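# Move the long cardboard box onto a far shelf

## Task

Pick up the long cardboard box lying on the desk and set it onto a shelf in the final shelving section at the far end of the aisle (either side of the aisle is fine). It must sit directly on the shelf board, not on top of any carton, and no part of it may extend past the shelf's front edge. The robot must stay upright and untilted, or the task counts as failed.

## Robot and tools

ROBOT. TidyBot++: a wheeled base 0.54 m long, 0.50 m wide and 0.38 m tall on four driven casters. It carries a single seven-joint arm with a two-finger gripper, so every arm argument refers to that one arm. The shoulder is 0.12 m ahead of the base centre and 0.68 m above the floor. Segment lengths: upper arm 0.42 m, forearm 0.31 m, hand 0.31 m from wrist to the hand point. At the start the arm is folded with the hand facing down; the wrist pokes up to 0.08 m beyond the base front and the elbow reaches up to 1.15 m high. Cameras: base_camera (fixed on the base, about 0.34 m up, facing forward, 644x364 image) and wrist_camera (fisheye on the hand, looking along it, 644x476 image).

FRAMES. Base frame: metres, origin on the floor below the base centre, x forward, y left, z up. The odometry frame is where the base frame was when the scene began. base_odometry gives x, y and heading there (heading in rad, left positive, -3.142 to 3.142); it is computed from wheel rotation, so wheel slip looks like travel and drift of a few cm accumulates. base_tilt is in degrees, with forward and right positive.

move. One action per call, built from these keys; motions begin together.
- base: an object with any of translate_m (forward positive, -2 to 2 m), strafe_m (left positive, -2 to 2 m), rotate_rad (counter-clockwise seen from above positive, -6.3 to 6.3 rad). These are offsets, taken along the base's own axes from its position in the latest state report; the base drives straight to that point.
- joints: absolute targets by name. joint_1_rad, joint_3_rad, joint_5_rad, joint_7_rad have no limits and take the short way, so rotate in steps below half a turn. joint_2_rad is limited to ±2.249 (0 = upper arm vertical, positive tilts it forward); joint_4_rad ±2.579 (0 = straight, negative bends the forearm forward when joint_3_rad is 3.14); joint_6_rad ±2.099 (negative bends the hand forward with joint_3_rad 3.14, joint_5_rad 0). joint_1_rad positive turns the arm clockwise from above, opposite to heading. joint_7_rad positive turns a downward hand counter-clockwise; at 1.57 the fingers open toward the robot's left and right. gripper_pos runs 0 (open) to 1 (closed); pad gap is roughly 85 x (1 - gripper_pos) mm.
- target: one list of seven numbers [x, y, z, qw, qx, qy, qz], an absolute hand pose in the base frame (metres plus unit quaternion), in the same form as hand_pose. The hand point is the centre of the closed pads; the hand's z axis runs out along the fingers, its y axis is the closing direction. With target, joints may only contain gripper_pos.
- speeds: caps for this action: translate_m and strafe_m 0.05 to 0.5 m/s (for a combined move give the cap under one key only), rotate_rad 0.1 to 1.57 rad/s, gripper_pos 0.234 to 0.993 per second.
- min_time_s: 0.1 to 8 s, least duration of each arm motion.
- cameras: list from base_camera, wrist_camera, all; [] gives none.
- blocking: true (default) returns when everything rests; false returns after about 0.5 s while motion continues. A later move overrides only the parts it names.
An action is capped at 15 s, a base move at 14 s.

wait: seconds (0 to 10), optional cameras; returns early once running motions settle. stop: optional cameras; brakes all running motions. zoom_image: camera and region [x0, y0, x1, y1] in pixels of that camera's latest image, at most 504 by 504. finished_scene: scene, the current scene's integer; make it the final call of the reply.

RESULTS. base_status, joint_status and hand_status read moving, done, off_target (resting short, maybe still pressing), contact_stop or time_out (uncommanded stops), not_followed / joint command not followed with a cause (self-collision check), pose unreachable, torque_fault, limit_stop_at_motor_heat. hand_pose is the measured hand pose; hand_target is where the joint targets would put it. motor_effort is percent of maximum torque, peak in brackets. on_its_own lists unrequested behaviour; earlier move reports a non-blocking move. Watch for ARM HIT, MOTOR HOT and OVER-TEMPERATURE FAULT lines. After a refused call or an uncommanded stop, the rest of that reply's moves are skipped.

TIPS. After a target reports done the hand is usually within 3 cm; to fix it, add (wanted minus measured) position to the last target. To keep a loaded hand still, resend hand_target, never hand_pose. A held load makes the arm sag; correct the same way, and never command a joint to its current reading while holding. A downward hand reaches at most about 0.94 m high, and only near the base. Forward-pointing low targets close to the base may go wrong or hit the base. The arm does not avoid obstacles. Trust the cameras over hand_pose for the true hand position.

GRIPPING. The carton is empty and crushes easily. Close slowly (low gripper_pos speed) to about 0.01 beyond the point where the gap equals the box width; off_target means a stall at full squeeze (about 100 to 140 N).

AVOID. Driving or turning while the arm is caught above about 0.6 m (tip-over); reaching far out from the folded pose over nearby furniture or swinging a stretched arm sideways; pushing hard on furniture or walls; driving the arm into things (torque limits 104.5 N m for joints 1 to 4, 51.3 N m for 5 to 7; a fault freezes the arm for 10 s); dropping or releasing moving objects; long stretched holds that heat motors.

Each tool is called after "Request:" as name(argument=value, ...), one argument or row to a line, values as JSON.

## Session

Request:
move(
)

Scene clock: 0.00 s.
base_odometry: x=+0.000 y=+0.000 heading=+0.000
base_tilt: forward=-0.3 right=+0.2
base_status: not commanded
joint_positions: joint_1_rad=+0.023 joint_2_rad=-0.312 joint_3_rad=+3.185 joint_4_rad=-2.512 joint_5_rad=+0.019 joint_6_rad=-0.877 joint_7_rad=+1.536 gripper_pos=+0.000
joint_status: not commanded
motor_effort: joint_1_rad=+0 joint_2_rad=-2 joint_3_rad=+0 joint_4_rad=+12 joint_5_rad=-1 joint_6_rad=+1 joint_7_rad=+1
hand_pose: x=+0.2642 y=-0.0113 z=+0.5867 quat_wxyz=(+0.001, +0.999, -0.043, +0.032) (m; base frame)
hand_target: x=+0.2642 y=-0.0113 z=+0.5867 quat_wxyz=(+0.001, +0.999, -0.043, +0.032) (m; base frame)
hand_status: not commanded
pictures: base_camera, wrist_camera

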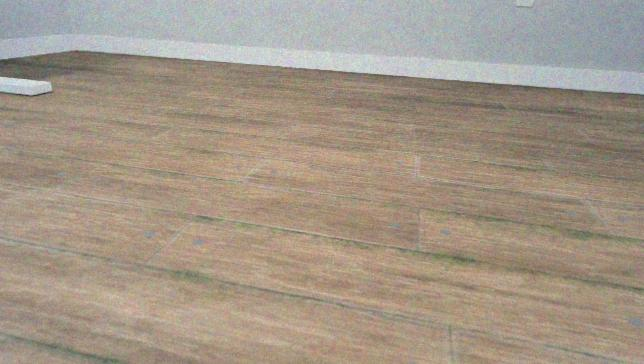

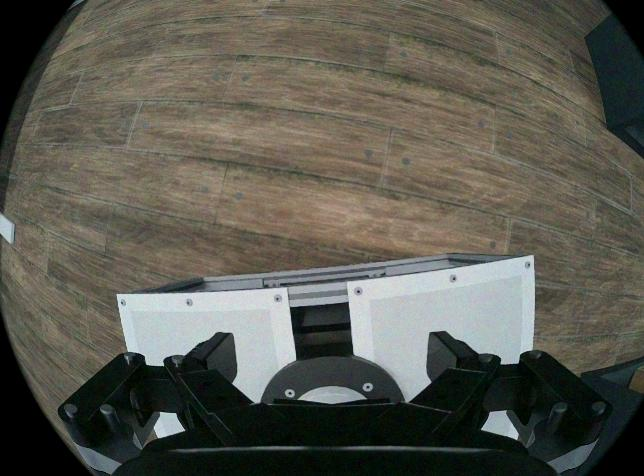

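Request:
move(
  joints={"joint_6_rad": 0.45},
  min_time_s=2,
  cameras=["all"],
)

Scene clock: 3.00 s.
move: done
base_odometry: x=+0.000 y=+0.000 heading=+0.000
base_tilt: forward=-0.4 right=+0.2
base_status: not commanded
joint_positions: joint_1_rad=+0.023 joint_2_rad=-0.312 joint_3_rad=+3.185 joint_4_rad=-2.512 joint_5_rad=+0.019 joint_6_rad=+0.389 joint_7_rad=+1.536 gripper_pos=+0.000
joint_status: all done
motor_effort: joint_1_rad=+0(1) joint_2_rad=-6(6) joint_3_rad=-1(2) joint_4_rad=+17(17) joint_5_rad=+0(1) joint_6_rad=+9(10) joint_7_rad=+1(1)
hand_pose: x=+0.5461 y=-0.0255 z=+0.8231 quat_wxyz=(+0.007, +0.786, -0.033, +0.617)
hand_target: x=+0.5501 y=-0.0257 z=+0.8418 quat_wxyz=(+0.007, +0.767, -0.033, +0.641)
hand_status: not commanded
pictures: base_camera, wrist_camera
wrist_camera: T_world_to_cam=[[-0.09018, -0.99543, -0.03153, 0.04557], [-0.24261, 0.05267, -0.96869, 0.98693], [0.96592, -0.0797, -0.24625, -0.19496]] pos_world=[0.43186, -0.02215, 0.90946]

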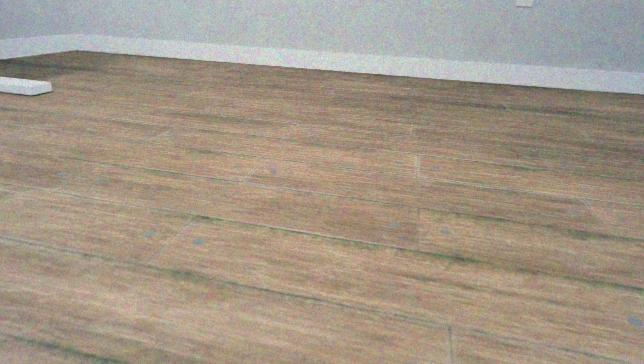

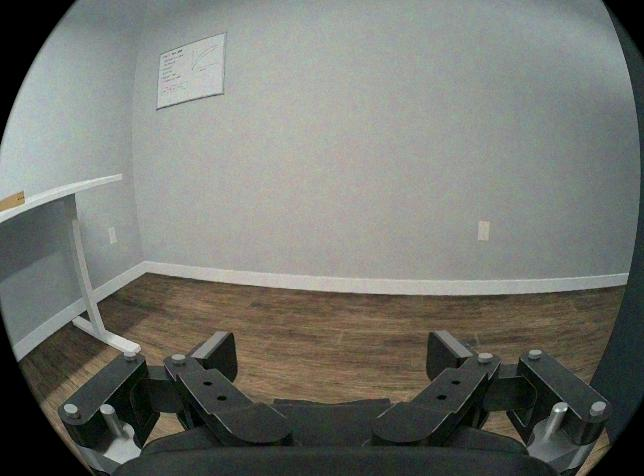

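Request:
move(
  joints={"joint_1_rad": -1.2},
  min_time_s=3,
  cameras=["wrist_camera"],
)

Request:
move(
  joints={"joint_1_rad": -2.6},
  min_time_s=3,
  cameras=["wrist_camera"],
)

Request:
move(
  joints={"joint_1_rad": -4.0},
  min_time_s=3,
  cameras=["wrist_camera"],
)

Request:
move(
  joints={"joint_1_rad": -5.2},
  min_time_s=3,
  cameras=["wrist_camera"],
)

Scene clock: 6.43 s.
move: done
base_odometry: x=+0.000 y=+0.000 heading=+0.000
base_tilt: forward=-0.3 right=+0.2
base_status: not commanded
joint_positions: joint_1_rad=-1.174 joint_2_rad=-0.312 joint_3_rad=+3.185 joint_4_rad=-2.512 joint_5_rad=+0.019 joint_6_rad=+0.389 joint_7_rad=+1.536 gripper_pos=+0.000
joint_status: all done
motor_effort: joint_1_rad=+0(2) joint_2_rad=-6(6) joint_3_rad=-1(2) joint_4_rad=+17(17) joint_5_rad=+0(1) joint_6_rad=+9(10) joint_7_rad=+1(1)
hand_pose: x=+0.2989 y=+0.3883 z=+0.8232 quat_wxyz=(-0.342, +0.668, +0.415, +0.514)
hand_target: x=+0.2903 y=+0.3965 z=+0.8418 quat_wxyz=(-0.362, +0.647, +0.414, +0.529)
hand_status: not commanded
wrist_camera: T_world_to_cam=[[0.89365, -0.44766, -0.03154, -0.07152], [-0.1375, -0.20621, -0.9688, 0.97449], [0.42719, 0.8701, -0.24583, -0.13122]] pos_world=[0.25396, 0.28311, 0.90957]

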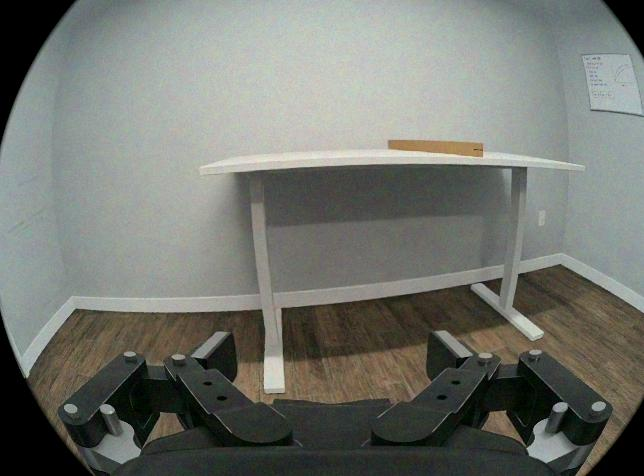

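Scene clock: 9.73 s.
move: done
base_odometry: x=+0.000 y=+0.000 heading=+0.000
base_tilt: forward=-0.4 right=+0.2
base_status: not commanded
joint_positions: joint_1_rad=-2.574 joint_2_rad=-0.312 joint_3_rad=+3.185 joint_4_rad=-2.512 joint_5_rad=+0.019 joint_6_rad=+0.389 joint_7_rad=+1.536 gripper_pos=+0.000
joint_status: all done
motor_effort: joint_1_rad=+0(2) joint_2_rad=-6(6) joint_3_rad=-1(2) joint_4_rad=+17(17) joint_5_rad=+0(1) joint_6_rad=+9(10) joint_7_rad=+1(1)
hand_pose: x=-0.2331 y=+0.2433 z=+0.8233 quat_wxyz=(-0.593, +0.244, +0.748, +0.172)
hand_target: x=-0.2426 y=+0.2362 z=+0.8418 quat_wxyz=(-0.618, +0.228, +0.733, +0.171)
hand_status: not commanded
wrist_camera: T_world_to_cam=[[0.59307, 0.80454, -0.03149, -0.03581], [0.17978, -0.17045, -0.96883, 0.93672], [-0.78482, 0.56892, -0.24573, 0.01293]] pos_world=[-0.13702, 0.18113, 0.90957]

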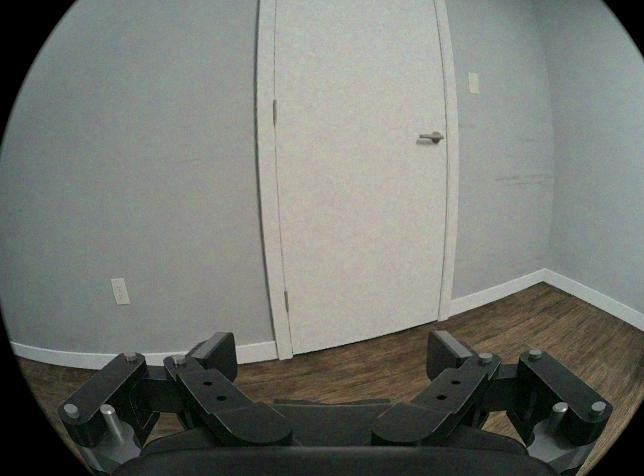

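Scene clock: 13.03 s.
move: done
base_odometry: x=+0.000 y=+0.000 heading=+0.000
base_tilt: forward=-0.3 right=+0.2
base_status: not commanded
joint_positions: joint_1_rad=-3.974 joint_2_rad=-0.312 joint_3_rad=+3.185 joint_4_rad=-2.512 joint_5_rad=+0.019 joint_6_rad=+0.389 joint_7_rad=+1.536 gripper_pos=+0.000
joint_status: all done
motor_effort: joint_1_rad=+1(2) joint_2_rad=-6(6) joint_3_rad=-1(2) joint_4_rad=+17(17) joint_5_rad=+0(1) joint_6_rad=+9(10) joint_7_rad=+1(1)
hand_pose: x=-0.1806 y=-0.3056 z=+0.8233 quat_wxyz=(-0.564, -0.296, +0.729, -0.250)
hand_target: x=-0.1752 y=-0.3162 z=+0.8418 quat_wxyz=(-0.583, -0.298, +0.708, -0.267)
hand_status: not commanded
wrist_camera: T_world_to_cam=[[-0.69207, 0.72115, -0.03154, 0.11717], [0.19856, 0.14818, -0.96882, 0.93449], [-0.69399, -0.67675, -0.24574, 0.00208]] pos_world=[-0.10302, -0.22156, 0.90957]

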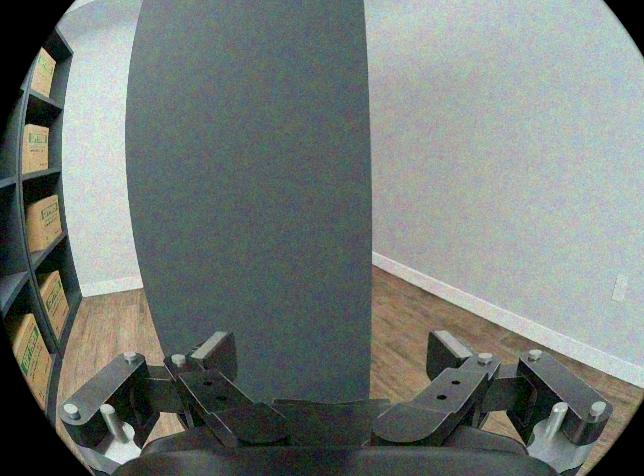

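Scene clock: 16.33 s.
move: done
base_odometry: x=+0.000 y=+0.000 heading=+0.000
base_tilt: forward=-0.3 right=+0.2
base_status: not commanded
joint_positions: joint_1_rad=-5.174 joint_2_rad=-0.312 joint_3_rad=+3.185 joint_4_rad=-2.512 joint_5_rad=+0.019 joint_6_rad=+0.389 joint_7_rad=+1.536 gripper_pos=+0.000
joint_status: all done
motor_effort: joint_1_rad=+0(2) joint_2_rad=-6(6) joint_3_rad=-1(2) joint_4_rad=+17(17) joint_5_rad=-1(1) joint_6_rad=+9(10) joint_7_rad=+1(1)
hand_pose: x=+0.2953 y=-0.3899 z=+0.8233 quat_wxyz=(-0.325, -0.656, +0.435, -0.525)
hand_target: x=+0.3071 y=-0.3888 z=+0.8418 quat_wxyz=(-0.330, -0.645, +0.416, -0.549)
hand_status: not commanded
wrist_camera: T_world_to_cam=[[-0.92292, -0.38369, -0.03156, 0.1447], [-0.06613, 0.23877, -0.96882, 0.96598], [0.37927, -0.89206, -0.24574, -0.12559]] pos_world=[0.24506, -0.28716, 0.90957]

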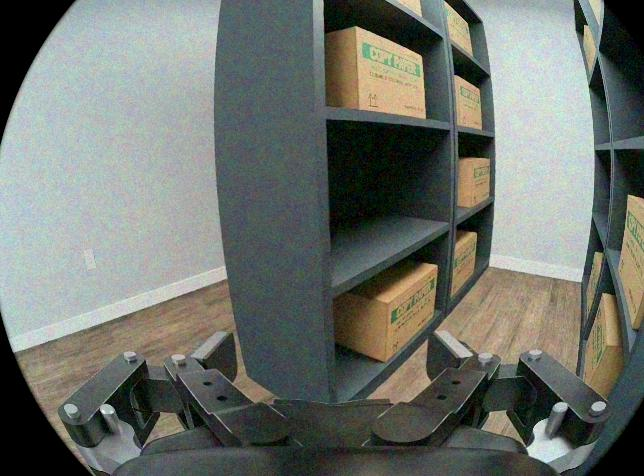

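Request:
move(
  joints={"joint_1_rad": 0.0},
  base={"rotate_rad": 1.26},
  cameras=["all"],
)

Scene clock: 19.73 s.
move: done
base_odometry: x=+0.000 y=+0.000 heading=+1.260
base_tilt: forward=-0.3 right=+0.2
base_status: done
joint_positions: joint_1_rad=-6.256 joint_2_rad=-0.312 joint_3_rad=+3.185 joint_4_rad=-2.512 joint_5_rad=+0.019 joint_6_rad=+0.392 joint_7_rad=+1.536 gripper_pos=+0.000
joint_status: all done
motor_effort: joint_1_rad=+0(3) joint_2_rad=-6(7) joint_3_rad=+0(2) joint_4_rad=+16(17) joint_5_rad=+0(2) joint_6_rad=+9(10) joint_7_rad=+1(1)
hand_pose: x=+0.5463 y=-0.0274 z=+0.8242 quat_wxyz=(-0.008, -0.785, +0.035, -0.618)
hand_target: x=+0.5506 y=-0.0160 z=+0.8418 quat_wxyz=(+0.001, -0.767, +0.024, -0.641)
hand_status: not commanded
pictures: base_camera, wrist_camera
wrist_camera: T_world_to_cam=[[-0.09442, -0.99503, -0.03162, 0.04609], [-0.23897, 0.05349, -0.96955, 0.98688], [0.96643, -0.08399, -0.24283, -0.19813]] pos_world=[0.43166, -0.02357, 0.91018]

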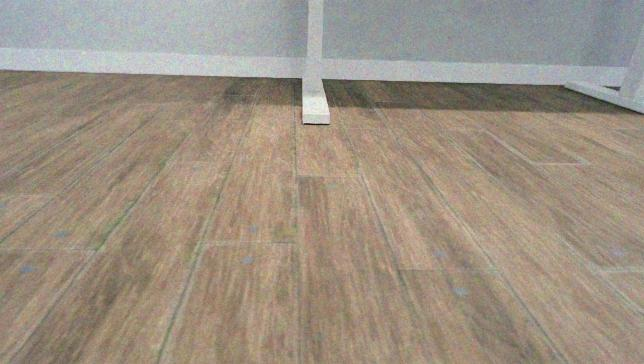

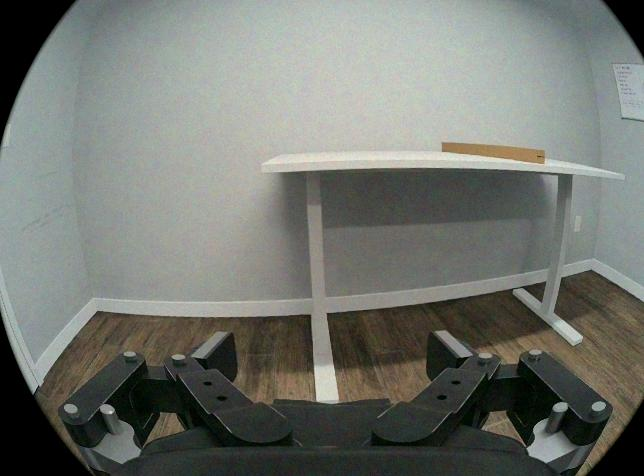

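Request:
move(
  base={"strafe_m": -0.85, "rotate_rad": -0.03},
  cameras=["all"],
)

Scene clock: 23.10 s.
move: done
base_odometry: x=+0.809 y=-0.260 heading=+1.230
base_tilt: forward=-0.3 right=+0.2
base_status: done
joint_positions: joint_1_rad=-6.263 joint_2_rad=-0.312 joint_3_rad=+3.185 joint_4_rad=-2.512 joint_5_rad=+0.019 joint_6_rad=+0.392 joint_7_rad=+1.536 gripper_pos=+0.000
joint_status: not commanded
motor_effort: joint_1_rad=+1(2) joint_2_rad=-6(6) joint_3_rad=-1(3) joint_4_rad=+16(17) joint_5_rad=+0(1) joint_6_rad=+9(10) joint_7_rad=+1(1)
hand_pose: x=+0.5465 y=-0.0244 z=+0.8242 quat_wxyz=(-0.006, -0.785, +0.032, -0.618)
hand_target: x=+0.5506 y=-0.0160 z=+0.8418 quat_wxyz=(+0.001, -0.767, +0.024, -0.641)
hand_status: not commanded
pictures: base_camera, wrist_camera
wrist_camera: T_world_to_cam=[[-0.08744, -0.99567, -0.03167, 0.04534], [-0.23934, 0.05186, -0.96955, 0.98693], [0.96699, -0.0772, -0.24284, -0.19823]] pos_world=[0.43187, -0.02134, 0.91018]

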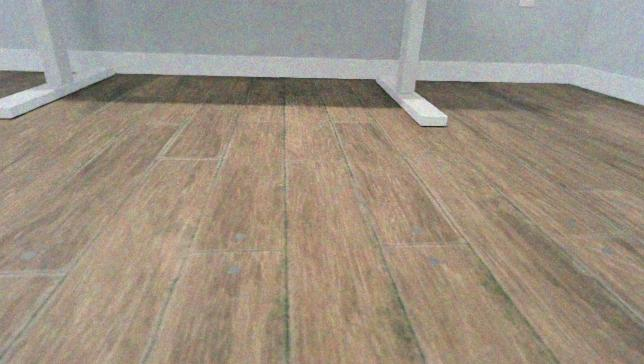

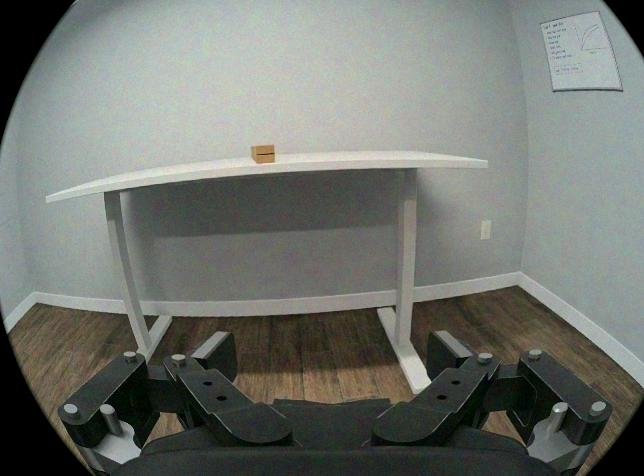

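Request:
zoom_image(
  camera="wrist_camera",
  region=[220, 120, 320, 200],
)

Scaled by 5.040.

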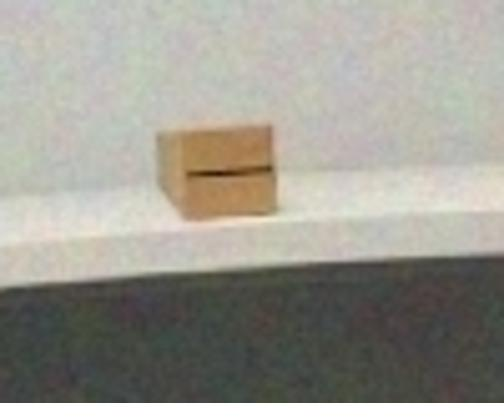

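Request:
move(
  base={"strafe_m": 0.55},
)

Request:
move(
  base={"rotate_rad": -3.12},
  cameras=["all"],
)

Scene clock: 27.03 s.
move: done
base_odometry: x=+0.291 y=-0.076 heading=+1.230
base_tilt: forward=-0.3 right=+0.2
base_status: done
joint_positions: joint_1_rad=-6.264 joint_2_rad=-0.312 joint_3_rad=+3.185 joint_4_rad=-2.512 joint_5_rad=+0.019 joint_6_rad=+0.394 joint_7_rad=+1.536 gripper_pos=+0.000
joint_status: not commanded
motor_effort: joint_1_rad=+1(1) joint_2_rad=-6(7) joint_3_rad=+0(2) joint_4_rad=+17(17) joint_5_rad=-1(1) joint_6_rad=+9(10) joint_7_rad=+1(1)
hand_pose: x=+0.5466 y=-0.0242 z=+0.8248 quat_wxyz=(-0.006, -0.785, +0.032, -0.619)
hand_target: x=+0.5506 y=-0.0160 z=+0.8418 quat_wxyz=(+0.001, -0.767, +0.024, -0.641)
hand_status: not commanded
pictures: none

Scene clock: 30.33 s.
move: done
base_odometry: x=+0.291 y=-0.076 heading=-1.890
base_tilt: forward=-0.3 right=+0.2
base_status: done
joint_positions: joint_1_rad=-6.264 joint_2_rad=-0.312 joint_3_rad=+3.185 joint_4_rad=-2.512 joint_5_rad=+0.019 joint_6_rad=+0.394 joint_7_rad=+1.536 gripper_pos=+0.000
joint_status: not commanded
motor_effort: joint_1_rad=+0(2) joint_2_rad=-6(7) joint_3_rad=+0(2) joint_4_rad=+17(17) joint_5_rad=-1(1) joint_6_rad=+9(10) joint_7_rad=+1(1)
hand_pose: x=+0.5466 y=-0.0239 z=+0.8248 quat_wxyz=(-0.005, -0.785, +0.032, -0.619)
hand_target: x=+0.5506 y=-0.0160 z=+0.8418 quat_wxyz=(+0.001, -0.767, +0.024, -0.641)
hand_status: not commanded
pictures: base_camera, wrist_camera
wrist_camera: T_world_to_cam=[[-0.08622, -0.99577, -0.03171, 0.04525], [-0.23752, 0.05145, -0.97002, 0.98691], [0.96755, -0.07611, -0.24095, -0.19994]] pos_world=[0.43177, -0.02094, 0.91058]

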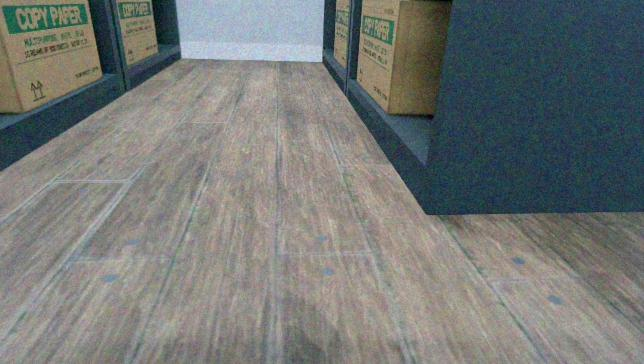

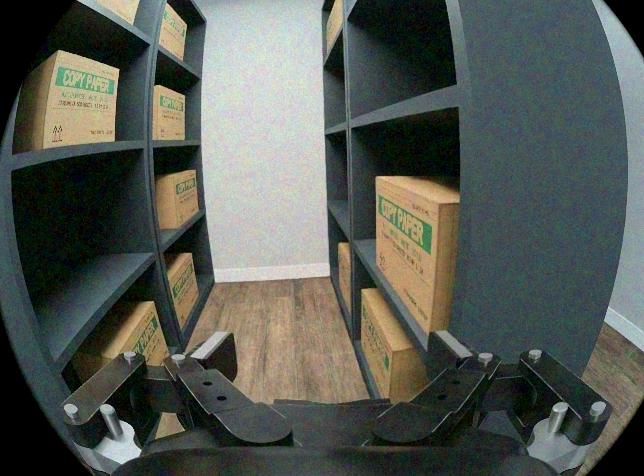

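Request:
move(
  base={"strafe_m": 0.18, "rotate_rad": 0.045},
  cameras=["base_camera"],
)

Scene clock: 32.50 s.
move: done
base_odometry: x=+0.462 y=-0.133 heading=-1.845
base_tilt: forward=-0.3 right=+0.2
base_status: done
joint_positions: joint_1_rad=-6.267 joint_2_rad=-0.312 joint_3_rad=+3.185 joint_4_rad=-2.512 joint_5_rad=+0.019 joint_6_rad=+0.394 joint_7_rad=+1.536 gripper_pos=+0.000
joint_status: not commanded
motor_effort: joint_1_rad=+0(2) joint_2_rad=-6(6) joint_3_rad=+0(3) joint_4_rad=+17(17) joint_5_rad=+0(1) joint_6_rad=+9(10) joint_7_rad=+1(1)
hand_pose: x=+0.5467 y=-0.0230 z=+0.8248 quat_wxyz=(-0.005, -0.785, +0.031, -0.619)
hand_target: x=+0.5506 y=-0.0160 z=+0.8418 quat_wxyz=(+0.001, -0.767, +0.024, -0.641)
hand_status: not commanded

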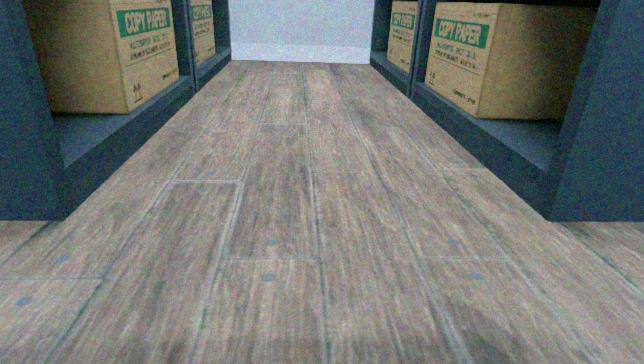

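Request:
move(
  base={"translate_m": 0.75},
  cameras=["all"],
)

Request:
move(
  joints={"joint_1_rad": 0.55},
  min_time_s=2,
  cameras=["wrist_camera"],
)

Request:
move(
  joints={"joint_1_rad": -0.55},
  min_time_s=2,
  cameras=["wrist_camera"],
)

Scene clock: 35.57 s.
move: done
base_odometry: x=+0.259 y=-0.855 heading=-1.845
base_tilt: forward=-0.3 right=+0.2
base_status: done
joint_positions: joint_1_rad=-6.267 joint_2_rad=-0.312 joint_3_rad=+3.185 joint_4_rad=-2.512 joint_5_rad=+0.019 joint_6_rad=+0.395 joint_7_rad=+1.536 gripper_pos=+0.000
joint_status: not commanded
motor_effort: joint_1_rad=+0(2) joint_2_rad=-6(8) joint_3_rad=-1(2) joint_4_rad=+16(17) joint_5_rad=+0(1) joint_6_rad=+9(10) joint_7_rad=+1(1)
hand_pose: x=+0.5466 y=-0.0230 z=+0.8252 quat_wxyz=(-0.005, -0.784, +0.031, -0.620)
hand_target: x=+0.5506 y=-0.0160 z=+0.8418 quat_wxyz=(+0.001, -0.767, +0.024, -0.641)
hand_status: not commanded
pictures: base_camera, wrist_camera
wrist_camera: T_world_to_cam=[[-0.0839, -0.99597, -0.03175, 0.04499], [-0.23643, 0.05085, -0.97032, 0.98694], [0.96802, -0.07391, -0.23974, -0.20098]] pos_world=[0.43167, -0.02023, 0.91089]

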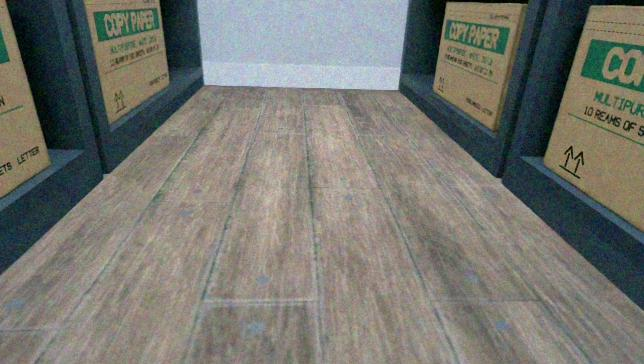

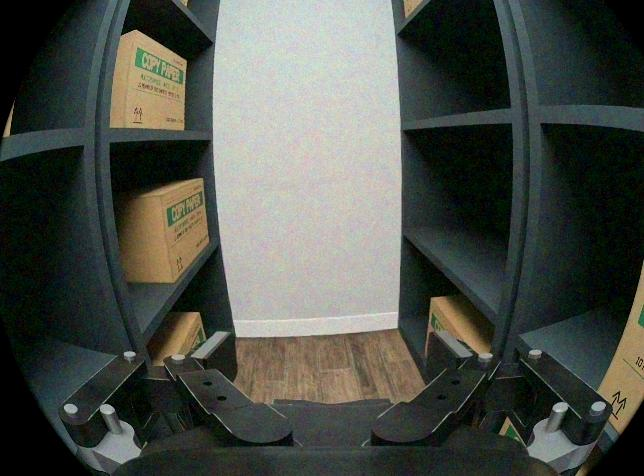

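Scene clock: 37.87 s.
move: done
base_odometry: x=+0.259 y=-0.855 heading=-1.845
base_tilt: forward=-0.3 right=+0.2
base_status: not commanded
joint_positions: joint_1_rad=-5.758 joint_2_rad=-0.312 joint_3_rad=+3.185 joint_4_rad=-2.512 joint_5_rad=+0.019 joint_6_rad=+0.395 joint_7_rad=+1.536 gripper_pos=+0.000
joint_status: all done
motor_effort: joint_1_rad=+0(2) joint_2_rad=-6(6) joint_3_rad=-1(2) joint_4_rad=+16(17) joint_5_rad=+0(1) joint_6_rad=+9(10) joint_7_rad=+1(1)
hand_pose: x=+0.4814 y=-0.2282 z=+0.8252 quat_wxyz=(-0.160, -0.751, +0.227, -0.599)
hand_target: x=+0.4786 y=-0.2392 z=+0.8418 quat_wxyz=(-0.174, -0.732, +0.231, -0.617)
hand_status: not commanded
wrist_camera: T_world_to_cam=[[-0.55801, -0.82922, -0.03177, 0.10139], [-0.18178, 0.15951, -0.97032, 0.98045], [0.80968, -0.53567, -0.23975, -0.1822]] pos_world=[0.38233, -0.16992, 0.91089]

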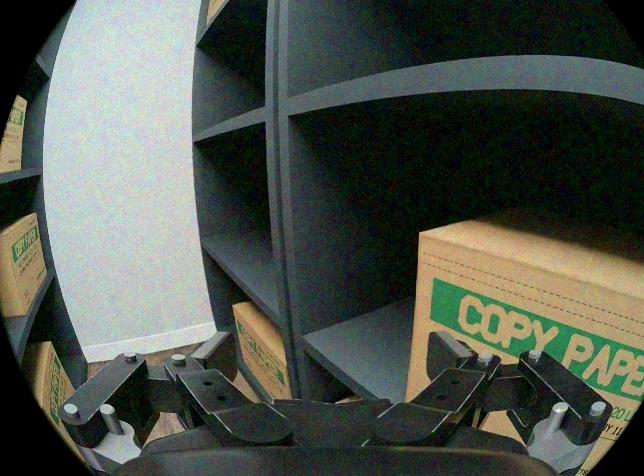

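Scene clock: 40.27 s.
move: done
base_odometry: x=+0.259 y=-0.855 heading=-1.845
base_tilt: forward=-0.3 right=+0.1
base_status: not commanded
joint_positions: joint_1_rad=-6.807 joint_2_rad=-0.312 joint_3_rad=+3.185 joint_4_rad=-2.512 joint_5_rad=+0.019 joint_6_rad=+0.395 joint_7_rad=+1.536 gripper_pos=+0.000
joint_status: all done
motor_effort: joint_1_rad=+1(2) joint_2_rad=-6(6) joint_3_rad=-1(2) joint_4_rad=+16(17) joint_5_rad=+0(1) joint_6_rad=+9(10) joint_7_rad=+1(1)
hand_pose: x=+0.4975 y=+0.2004 z=+0.8252 quat_wxyz=(+0.161, -0.764, -0.180, -0.598)
hand_target: x=+0.4953 y=+0.2120 z=+0.8418 quat_wxyz=(+0.175, -0.745, -0.185, -0.617)
hand_status: not commanded
wrist_camera: T_world_to_cam=[[0.44063, -0.89713, -0.03179, -0.01743], [-0.22891, -0.07804, -0.97031, 0.98607], [0.86801, 0.43483, -0.23975, -0.18917]] pos_world=[0.3976, 0.14357, 0.91089]

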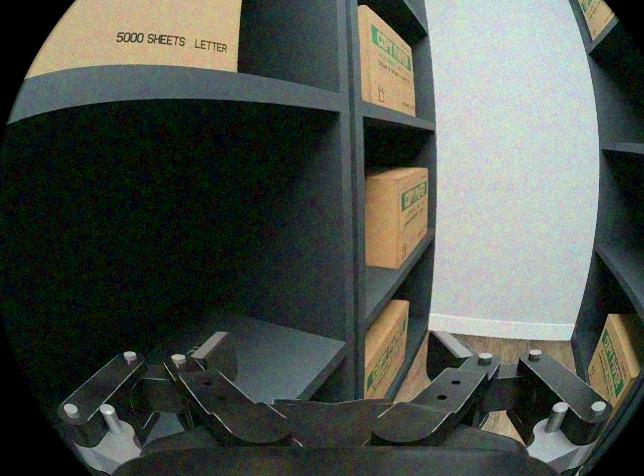

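Request:
move(
  joints={"joint_1_rad": 0.2, "joint_6_rad": 0.2},
  min_time_s=2,
  cameras=["wrist_camera"],
)

Request:
zoom_image(
  camera="wrist_camera",
  region=[280, 0, 532, 252],
)

Request:
zoom_image(
  camera="wrist_camera",
  region=[280, 120, 532, 372],
)

Scene clock: 42.87 s.
move: done
base_odometry: x=+0.259 y=-0.855 heading=-1.845
base_tilt: forward=-0.3 right=+0.2
base_status: not commanded
joint_positions: joint_1_rad=-6.109 joint_2_rad=-0.312 joint_3_rad=+3.185 joint_4_rad=-2.512 joint_5_rad=+0.019 joint_6_rad=+0.242 joint_7_rad=+1.536 gripper_pos=+0.000
joint_status: all done
motor_effort: joint_1_rad=+0(3) joint_2_rad=-6(6) joint_3_rad=+0(2) joint_4_rad=+17(17) joint_5_rad=+0(1) joint_6_rad=+9(10) joint_7_rad=+1(1)
hand_pose: x=+0.5235 y=-0.0869 z=+0.7800 quat_wxyz=(-0.048, -0.824, +0.098, -0.556)
hand_target: x=+0.5161 y=-0.0963 z=+0.7677 quat_wxyz=(-0.054, -0.834, +0.110, -0.538)
hand_status: not commanded
wrist_camera: T_world_to_cam=[[-0.24373, -0.9695, -0.02563, 0.05911], [-0.36749, 0.11678, -0.92267, 0.9779], [0.89752, -0.21546, -0.38475, -0.0565]] pos_world=[0.42448, -0.06906, 0.88205]

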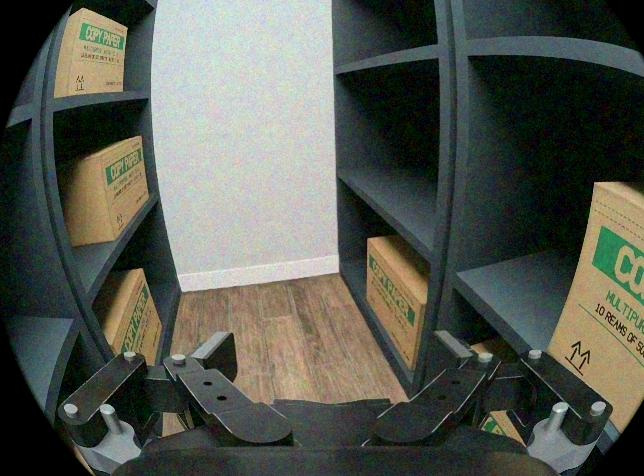

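Scaled by 2.000.

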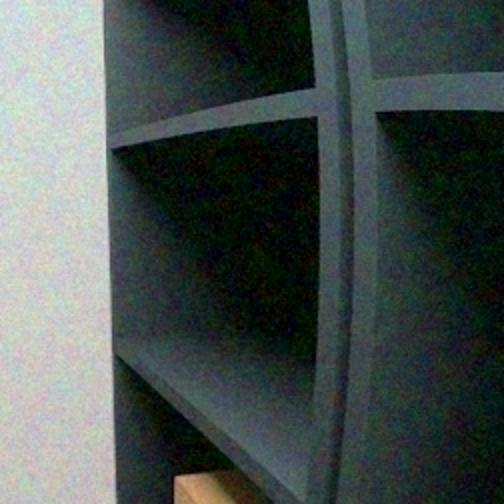

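Scaled by 2.000.

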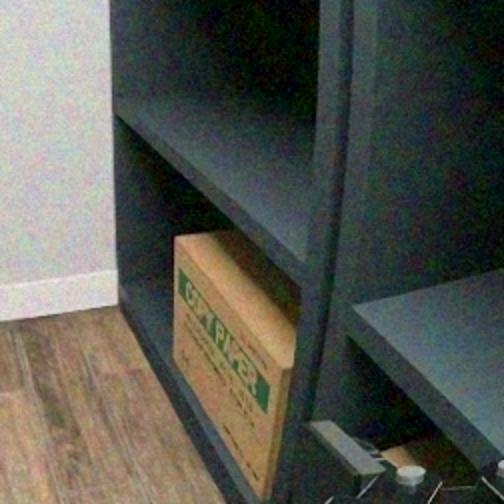

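Request:
move(
  base={"translate_m": -1.0},
  joints={"joint_1_rad": 0.0, "joint_6_rad": -0.1},
)

Request:
move(
  base={"translate_m": -0.169, "strafe_m": 0.449, "rotate_rad": -3.025},
  cameras=["all"],
)

Scene clock: 50.87 s.
move: done
base_odometry: x=+0.530 y=+0.108 heading=-1.846
base_tilt: forward=-0.4 right=+0.2
base_status: done
joint_positions: joint_1_rad=-6.258 joint_2_rad=-0.312 joint_3_rad=+3.185 joint_4_rad=-2.512 joint_5_rad=+0.019 joint_6_rad=-0.063 joint_7_rad=+1.536 gripper_pos=+0.000
joint_status: all done
motor_effort: joint_1_rad=+0(2) joint_2_rad=-5(7) joint_3_rad=-1(2) joint_4_rad=+16(17) joint_5_rad=+0(1) joint_6_rad=+8(9) joint_7_rad=+1(1)
hand_pose: x=+0.4834 y=-0.0236 z=+0.6988 quat_wxyz=(-0.006, -0.904, +0.040, -0.425)
hand_target: x=+0.4764 y=-0.0141 z=+0.6899 quat_wxyz=(+0.000, -0.912, +0.029, -0.408)
hand_status: not commanded
pictures: none

Scene clock: 54.47 s.
move: done
base_odometry: x=+1.008 y=+0.149 heading=+1.413
base_tilt: forward=-0.4 right=+0.2
base_status: done
joint_positions: joint_1_rad=-6.262 joint_2_rad=-0.312 joint_3_rad=+3.185 joint_4_rad=-2.512 joint_5_rad=+0.019 joint_6_rad=-0.063 joint_7_rad=+1.536 gripper_pos=+0.000
joint_status: not commanded
motor_effort: joint_1_rad=+0(1) joint_2_rad=-5(6) joint_3_rad=-1(2) joint_4_rad=+16(16) joint_5_rad=+0(1) joint_6_rad=+7(8) joint_7_rad=+1(1)
hand_pose: x=+0.4835 y=-0.0220 z=+0.6987 quat_wxyz=(-0.005, -0.904, +0.038, -0.425)
hand_target: x=+0.4764 y=-0.0141 z=+0.6899 quat_wxyz=(+0.000, -0.912, +0.029, -0.408)
hand_status: not commanded
pictures: base_camera, wrist_camera
wrist_camera: T_world_to_cam=[[-0.09968, -0.99495, -0.01158, 0.03013], [-0.64009, 0.07303, -0.76482, 0.90122], [0.76181, -0.06882, -0.64413, 0.21222]] pos_world=[0.41819, -0.02124, 0.82632]

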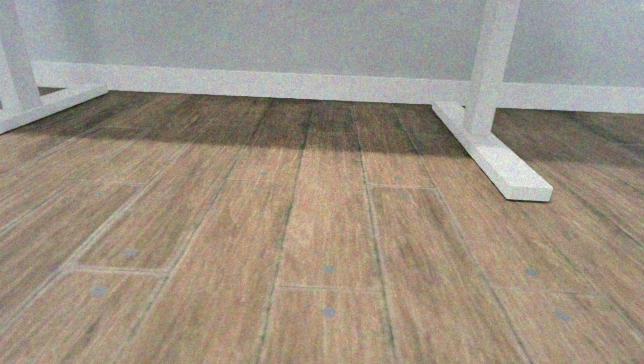

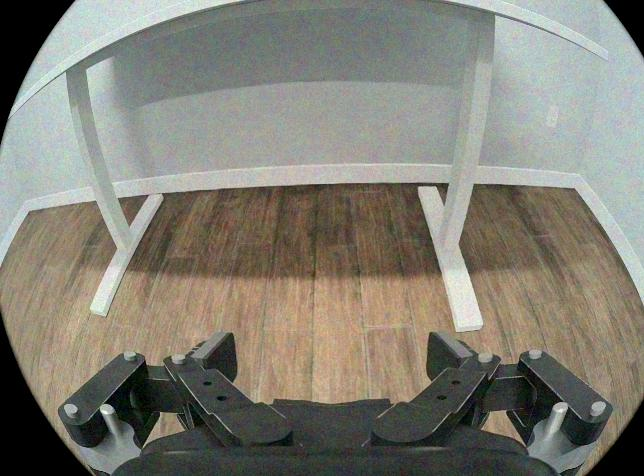

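Request:
move(
  joints={"joint_1_rad": -0.02, "joint_2_rad": 0.104, "joint_3_rad": 3.12, "joint_4_rad": -0.673, "joint_5_rad": 0.0, "joint_6_rad": -1.579, "joint_7_rad": 1.571},
  min_time_s=3,
  cameras=["wrist_camera"],
)

Scene clock: 58.47 s.
move: done
base_odometry: x=+1.008 y=+0.149 heading=+1.413
base_tilt: forward=-0.3 right=+0.2
base_status: not commanded
joint_positions: joint_1_rad=-6.276 joint_2_rad=+0.071 joint_3_rad=+3.142 joint_4_rad=-0.705 joint_5_rad=+0.019 joint_6_rad=-1.537 joint_7_rad=+1.537 gripper_pos=+0.000
joint_status: all done
motor_effort: joint_1_rad=+0(2) joint_2_rad=-15(16) joint_3_rad=-1(3) joint_4_rad=+14(20) joint_5_rad=+0(1) joint_6_rad=+7(9) joint_7_rad=+1(2)
hand_pose: x=+0.5983 y=-0.0083 z=+1.1156 quat_wxyz=(-0.004, -0.915, +0.023, -0.403)
hand_target: x=+0.6026 y=+0.0205 z=+1.1044 quat_wxyz=(+0.009, -0.924, -0.019, -0.383)
hand_status: not commanded
wrist_camera: T_world_to_cam=[[-0.0707, -0.9975, 0.00214, 0.02744], [-0.67937, 0.04658, -0.73231, 1.27965], [0.73038, -0.05323, -0.68096, 0.45424]] pos_world=[0.53954, -0.00806, 1.24637]

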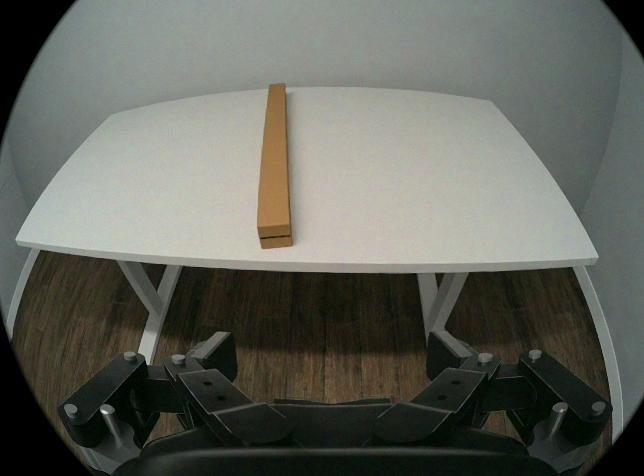

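Request:
zoom_image(
  camera="wrist_camera",
  region=[200, 70, 400, 270],
)

Scaled by 2.520.

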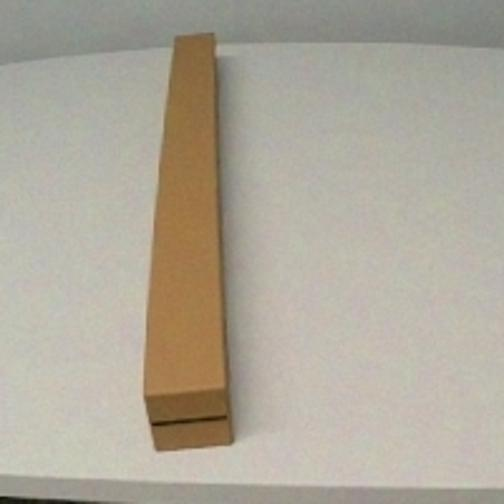

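Request:
move(
  base={"translate_m": 0.475, "strafe_m": 0.025, "rotate_rad": 0.071},
  speeds={"translate_m": 0.25},
  joints={"joint_1_rad": -0.02, "joint_2_rad": 0.104, "joint_3_rad": 3.12, "joint_4_rad": -0.673, "joint_5_rad": -0.03, "joint_6_rad": -1.579, "joint_7_rad": 1.62},
  cameras=["wrist_camera"],
)

Request:
zoom_image(
  camera="wrist_camera",
  region=[200, 60, 460, 320],
)

Scene clock: 62.30 s.
move: done
base_odometry: x=+1.057 y=+0.622 heading=+1.484
base_tilt: forward=-0.3 right=+0.2
base_status: done
joint_positions: joint_1_rad=-6.288 joint_2_rad=+0.087 joint_3_rad=+3.130 joint_4_rad=-0.701 joint_5_rad=+0.007 joint_6_rad=-1.542 joint_7_rad=+1.591 gripper_pos=+0.000
joint_status: all done
motor_effort: joint_1_rad=+1(2) joint_2_rad=-15(18) joint_3_rad=-1(3) joint_4_rad=+14(15) joint_5_rad=-1(1) joint_6_rad=+7(8) joint_7_rad=+1(2)
hand_pose: x=+0.6043 y=+0.0069 z=+1.1082 quat_wxyz=(-0.003, -0.919, -0.016, -0.395)
hand_target: x=+0.6021 y=+0.0298 z=+1.1045 quat_wxyz=(+0.013, -0.923, -0.047, -0.383)
hand_status: not commanded
wrist_camera: T_world_to_cam=[[-0.00011, -0.99946, 0.03275, -0.03364], [-0.69326, -0.02353, -0.7203, 1.2731], [0.72069, -0.02279, -0.69288, 0.46445]] pos_world=[0.54786, 0.00692, 1.23993]

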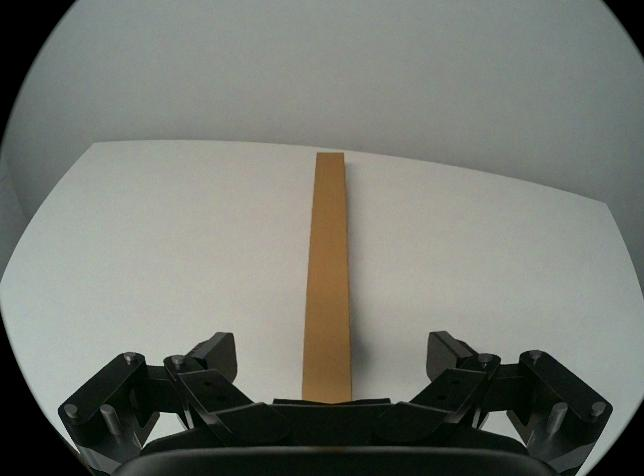

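Scaled by 1.938.

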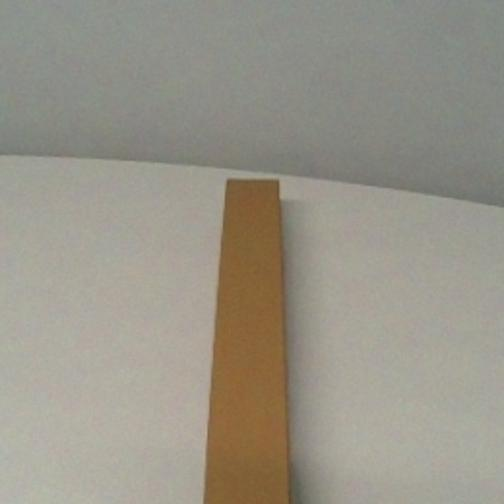

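Request:
move(
  joints={"joint_1_rad": -0.015, "joint_2_rad": 0.325, "joint_3_rad": 3.12, "joint_4_rad": -0.85, "joint_5_rad": -0.035, "joint_6_rad": -1.205, "joint_7_rad": 1.60},
  min_time_s=3,
  cameras=["wrist_camera"],
)

Scene clock: 66.27 s.
move: done
base_odometry: x=+1.057 y=+0.622 heading=+1.484
base_tilt: forward=-0.3 right=+0.1
base_status: not commanded
joint_positions: joint_1_rad=-6.288 joint_2_rad=+0.288 joint_3_rad=+3.130 joint_4_rad=-0.824 joint_5_rad=+0.007 joint_6_rad=-1.261 joint_7_rad=+1.591 gripper_pos=+0.000
joint_status: all done
motor_effort: joint_1_rad=+1(2) joint_2_rad=-25(26) joint_3_rad=-1(3) joint_4_rad=+17(17) joint_5_rad=-1(2) joint_6_rad=+7(8) joint_7_rad=+1(2)
hand_pose: x=+0.7366 y=+0.0083 z=+1.0001 quat_wxyz=(-0.003, -0.927, -0.016, -0.374)
hand_target: x=+0.7572 y=+0.0321 z=+0.9768 quat_wxyz=(+0.022, -0.928, -0.029, -0.372)
hand_status: not commanded
wrist_camera: T_world_to_cam=[[0.00245, -0.99948, 0.03228, -0.03008], [-0.72425, -0.02403, -0.68912, 1.27862], [0.68954, -0.02169, -0.72393, 0.34824]] pos_world=[0.68598, 0.00822, 1.13419]

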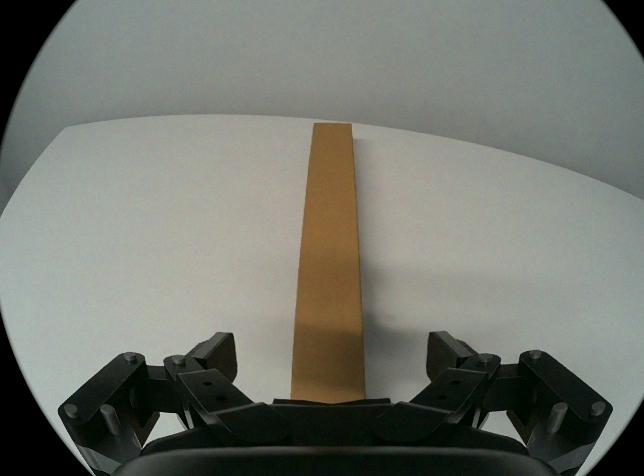

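Request:
move(
  joints={"joint_1_rad": -0.015, "joint_2_rad": 0.31, "joint_3_rad": 3.12, "joint_4_rad": -1.09, "joint_5_rad": -0.035, "joint_6_rad": -0.963, "joint_7_rad": 1.57},
  min_time_s=2,
  cameras=["wrist_camera"],
)

Scene clock: 68.77 s.
move: done
base_odometry: x=+1.057 y=+0.622 heading=+1.484
base_tilt: forward=-0.3 right=+0.2
base_status: not commanded
joint_positions: joint_1_rad=-6.288 joint_2_rad=+0.288 joint_3_rad=+3.130 joint_4_rad=-1.064 joint_5_rad=+0.007 joint_6_rad=-1.020 joint_7_rad=+1.591 gripper_pos=+0.000
joint_status: all done
motor_effort: joint_1_rad=+0(2) joint_2_rad=-26(27) joint_3_rad=-1(3) joint_4_rad=+18(20) joint_5_rad=+0(2) joint_6_rad=+7(8) joint_7_rad=+1(2)
hand_pose: x=+0.7619 y=+0.0091 z=+0.9294 quat_wxyz=(-0.003, -0.927, -0.017, -0.375)
hand_target: x=+0.7748 y=+0.0321 z=+0.9147 quat_wxyz=(+0.027, -0.925, -0.011, -0.379)
hand_status: not commanded
wrist_camera: T_world_to_cam=[[0.00375, -0.99946, 0.03261, -0.02833], [-0.72325, -0.02523, -0.69012, 1.24847], [0.69058, -0.02099, -0.72296, 0.27799]] pos_world=[0.71109, 0.00903, 1.0635]

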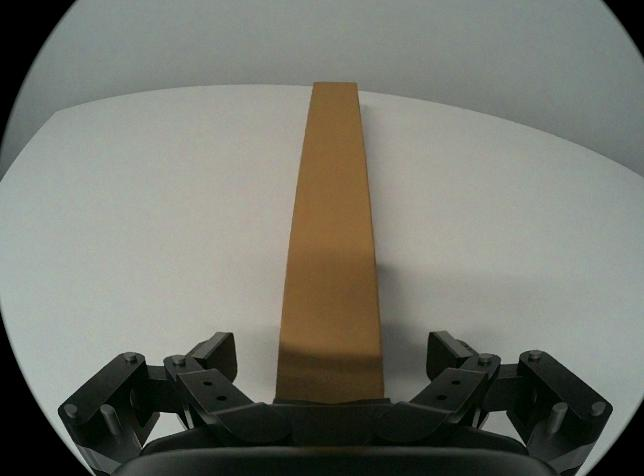

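Request:
move(
  joints={"joint_1_rad": -0.015, "joint_2_rad": 0.282, "joint_3_rad": 3.12, "joint_4_rad": -1.2475, "joint_5_rad": -0.035, "joint_6_rad": -0.8215, "joint_7_rad": 1.57},
  min_time_s=2,
  cameras=["wrist_camera"],
)

Scene clock: 71.47 s.
move: done
base_odometry: x=+1.057 y=+0.622 heading=+1.484
base_tilt: forward=-0.3 right=+0.2
base_status: not commanded
joint_positions: joint_1_rad=-6.288 joint_2_rad=+0.288 joint_3_rad=+3.130 joint_4_rad=-1.218 joint_5_rad=+0.007 joint_6_rad=-0.874 joint_7_rad=+1.591 gripper_pos=+0.000
joint_status: all done
motor_effort: joint_1_rad=+1(2) joint_2_rad=-25(27) joint_3_rad=-1(2) joint_4_rad=+18(19) joint_5_rad=+0(2) joint_6_rad=+6(8) joint_7_rad=+1(2)
hand_pose: x=+0.7668 y=+0.0095 z=+0.8803 quat_wxyz=(-0.002, -0.928, -0.017, -0.372)
hand_target: x=+0.7705 y=+0.0314 z=+0.8803 quat_wxyz=(+0.026, -0.923, -0.009, -0.385)
hand_status: not commanded
wrist_camera: T_world_to_cam=[[0.00491, -0.99945, 0.03277, -0.02736], [-0.72815, -0.02604, -0.68492, 1.21736], [0.6854, -0.0205, -0.72788, 0.24741]] pos_world=[0.71698, 0.00943, 1.01478]

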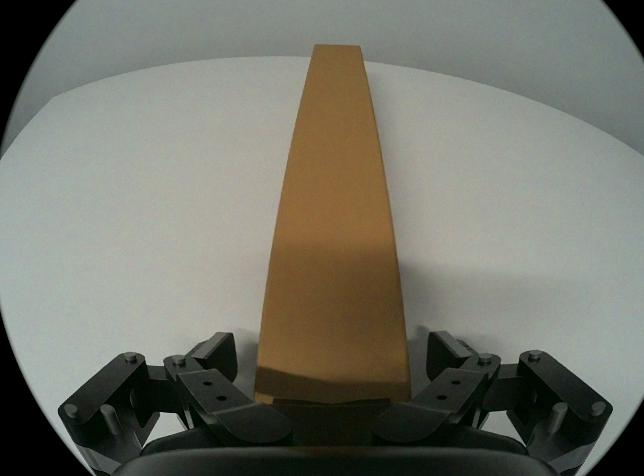

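Request:
move(
  joints={"joint_4_rad": -1.2},
  min_time_s=1,
  cameras=["wrist_camera"],
)

Scene clock: 73.03 s.
move: done
base_odometry: x=+1.057 y=+0.622 heading=+1.484
base_tilt: forward=-0.3 right=+0.2
base_status: not commanded
joint_positions: joint_1_rad=-6.288 joint_2_rad=+0.288 joint_3_rad=+3.130 joint_4_rad=-1.218 joint_5_rad=+0.007 joint_6_rad=-0.874 joint_7_rad=+1.591 gripper_pos=+0.000
joint_status: all done
motor_effort: joint_1_rad=+0(1) joint_2_rad=-25(25) joint_3_rad=-1(1) joint_4_rad=+18(18) joint_5_rad=+0(1) joint_6_rad=+6(7) joint_7_rad=+1(1)
hand_pose: x=+0.7669 y=+0.0095 z=+0.8804 quat_wxyz=(-0.002, -0.928, -0.017, -0.372)
hand_target: x=+0.7796 y=+0.0316 z=+0.9059 quat_wxyz=(+0.027, -0.913, -0.009, -0.406)
hand_status: not commanded
wrist_camera: T_world_to_cam=[[0.0049, -0.99945, 0.03277, -0.02735], [-0.72796, -0.02604, -0.68513, 1.21743], [0.68561, -0.0205, -0.72768, 0.24707]] pos_world=[0.71698, 0.00943, 1.01478]

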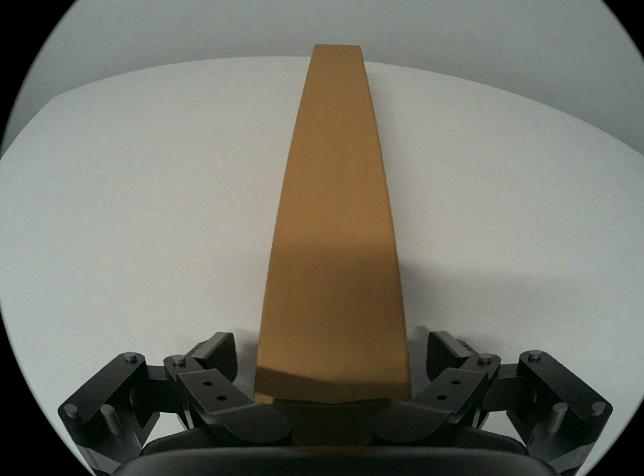

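Request:
move(
  joints={"joint_4_rad": -1.16},
  min_time_s=1,
  cameras=["wrist_camera"],
)

Scene clock: 74.40 s.
move: done
base_odometry: x=+1.057 y=+0.622 heading=+1.484
base_tilt: forward=-0.3 right=+0.2
base_status: not commanded
joint_positions: joint_1_rad=-6.288 joint_2_rad=+0.288 joint_3_rad=+3.130 joint_4_rad=-1.195 joint_5_rad=+0.007 joint_6_rad=-0.874 joint_7_rad=+1.591 gripper_pos=+0.000
joint_status: all done
motor_effort: joint_1_rad=+1(2) joint_2_rad=-26(26) joint_3_rad=-1(2) joint_4_rad=+18(19) joint_5_rad=-1(1) joint_6_rad=+7(7) joint_7_rad=+1(1)
hand_pose: x=+0.7715 y=+0.0096 z=+0.8928 quat_wxyz=(-0.002, -0.924, -0.017, -0.383)
hand_target: x=+0.7864 y=+0.0317 z=+0.9278 quat_wxyz=(+0.027, -0.905, -0.009, -0.425)
hand_status: not commanded
wrist_camera: T_world_to_cam=[[0.00406, -0.99946, 0.03252, -0.02687], [-0.71167, -0.02574, -0.70205, 1.23192], [0.70251, -0.0203, -0.71139, 0.22535]] pos_world=[0.71852, 0.00943, 1.02605]

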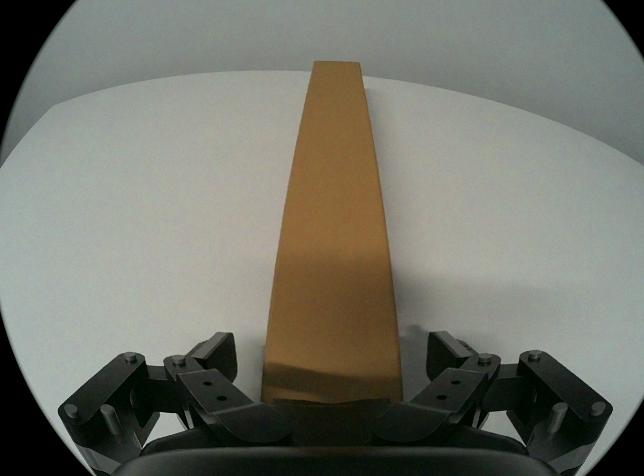

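Request:
move(
  joints={"joint_4_rad": -1.14, "gripper_pos": 0.40},
  speeds={"gripper_pos": 0.3},
  min_time_s=1,
  cameras=["wrist_camera"],
)

Request:
zoom_image(
  camera="wrist_camera",
  region=[200, 280, 460, 476],
)

Scene clock: 76.57 s.
move: done
base_odometry: x=+1.057 y=+0.622 heading=+1.484
base_tilt: forward=-0.3 right=+0.2
base_status: not commanded
joint_positions: joint_1_rad=-6.288 joint_2_rad=+0.288 joint_3_rad=+3.130 joint_4_rad=-1.176 joint_5_rad=+0.007 joint_6_rad=-0.874 joint_7_rad=+1.591 gripper_pos=+0.399
joint_status: all done
motor_effort: joint_1_rad=+1(1) joint_2_rad=-26(26) joint_3_rad=+0(2) joint_4_rad=+18(20) joint_5_rad=+0(1) joint_6_rad=+7(7) joint_7_rad=+1(1)
hand_pose: x=+0.7751 y=+0.0096 z=+0.9030 quat_wxyz=(-0.002, -0.920, -0.017, -0.391)
hand_target: x=+0.7895 y=+0.0318 z=+0.9389 quat_wxyz=(+0.027, -0.901, -0.009, -0.434)
hand_status: not commanded
wrist_camera: T_world_to_cam=[[0.00345, -0.99947, 0.03231, -0.02651], [-0.69823, -0.02554, -0.71542, 1.24319], [0.71586, -0.0201, -0.69795, 0.20755]] pos_world=[0.71955, 0.00943, 1.03511]

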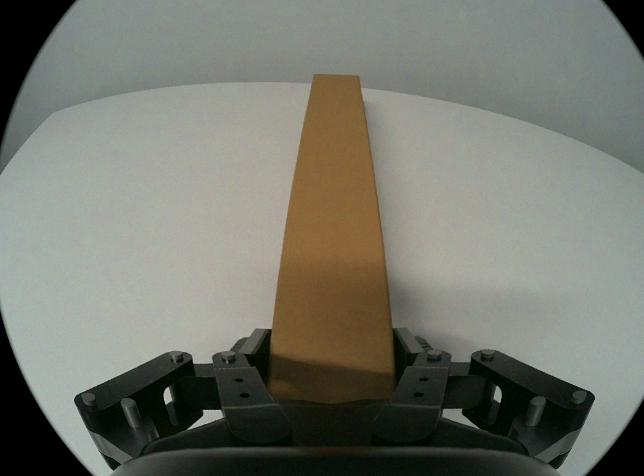

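Scaled by 1.938.

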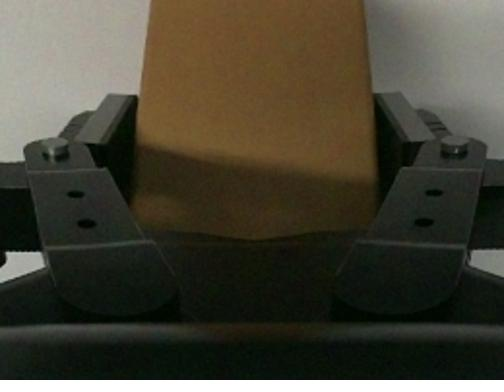

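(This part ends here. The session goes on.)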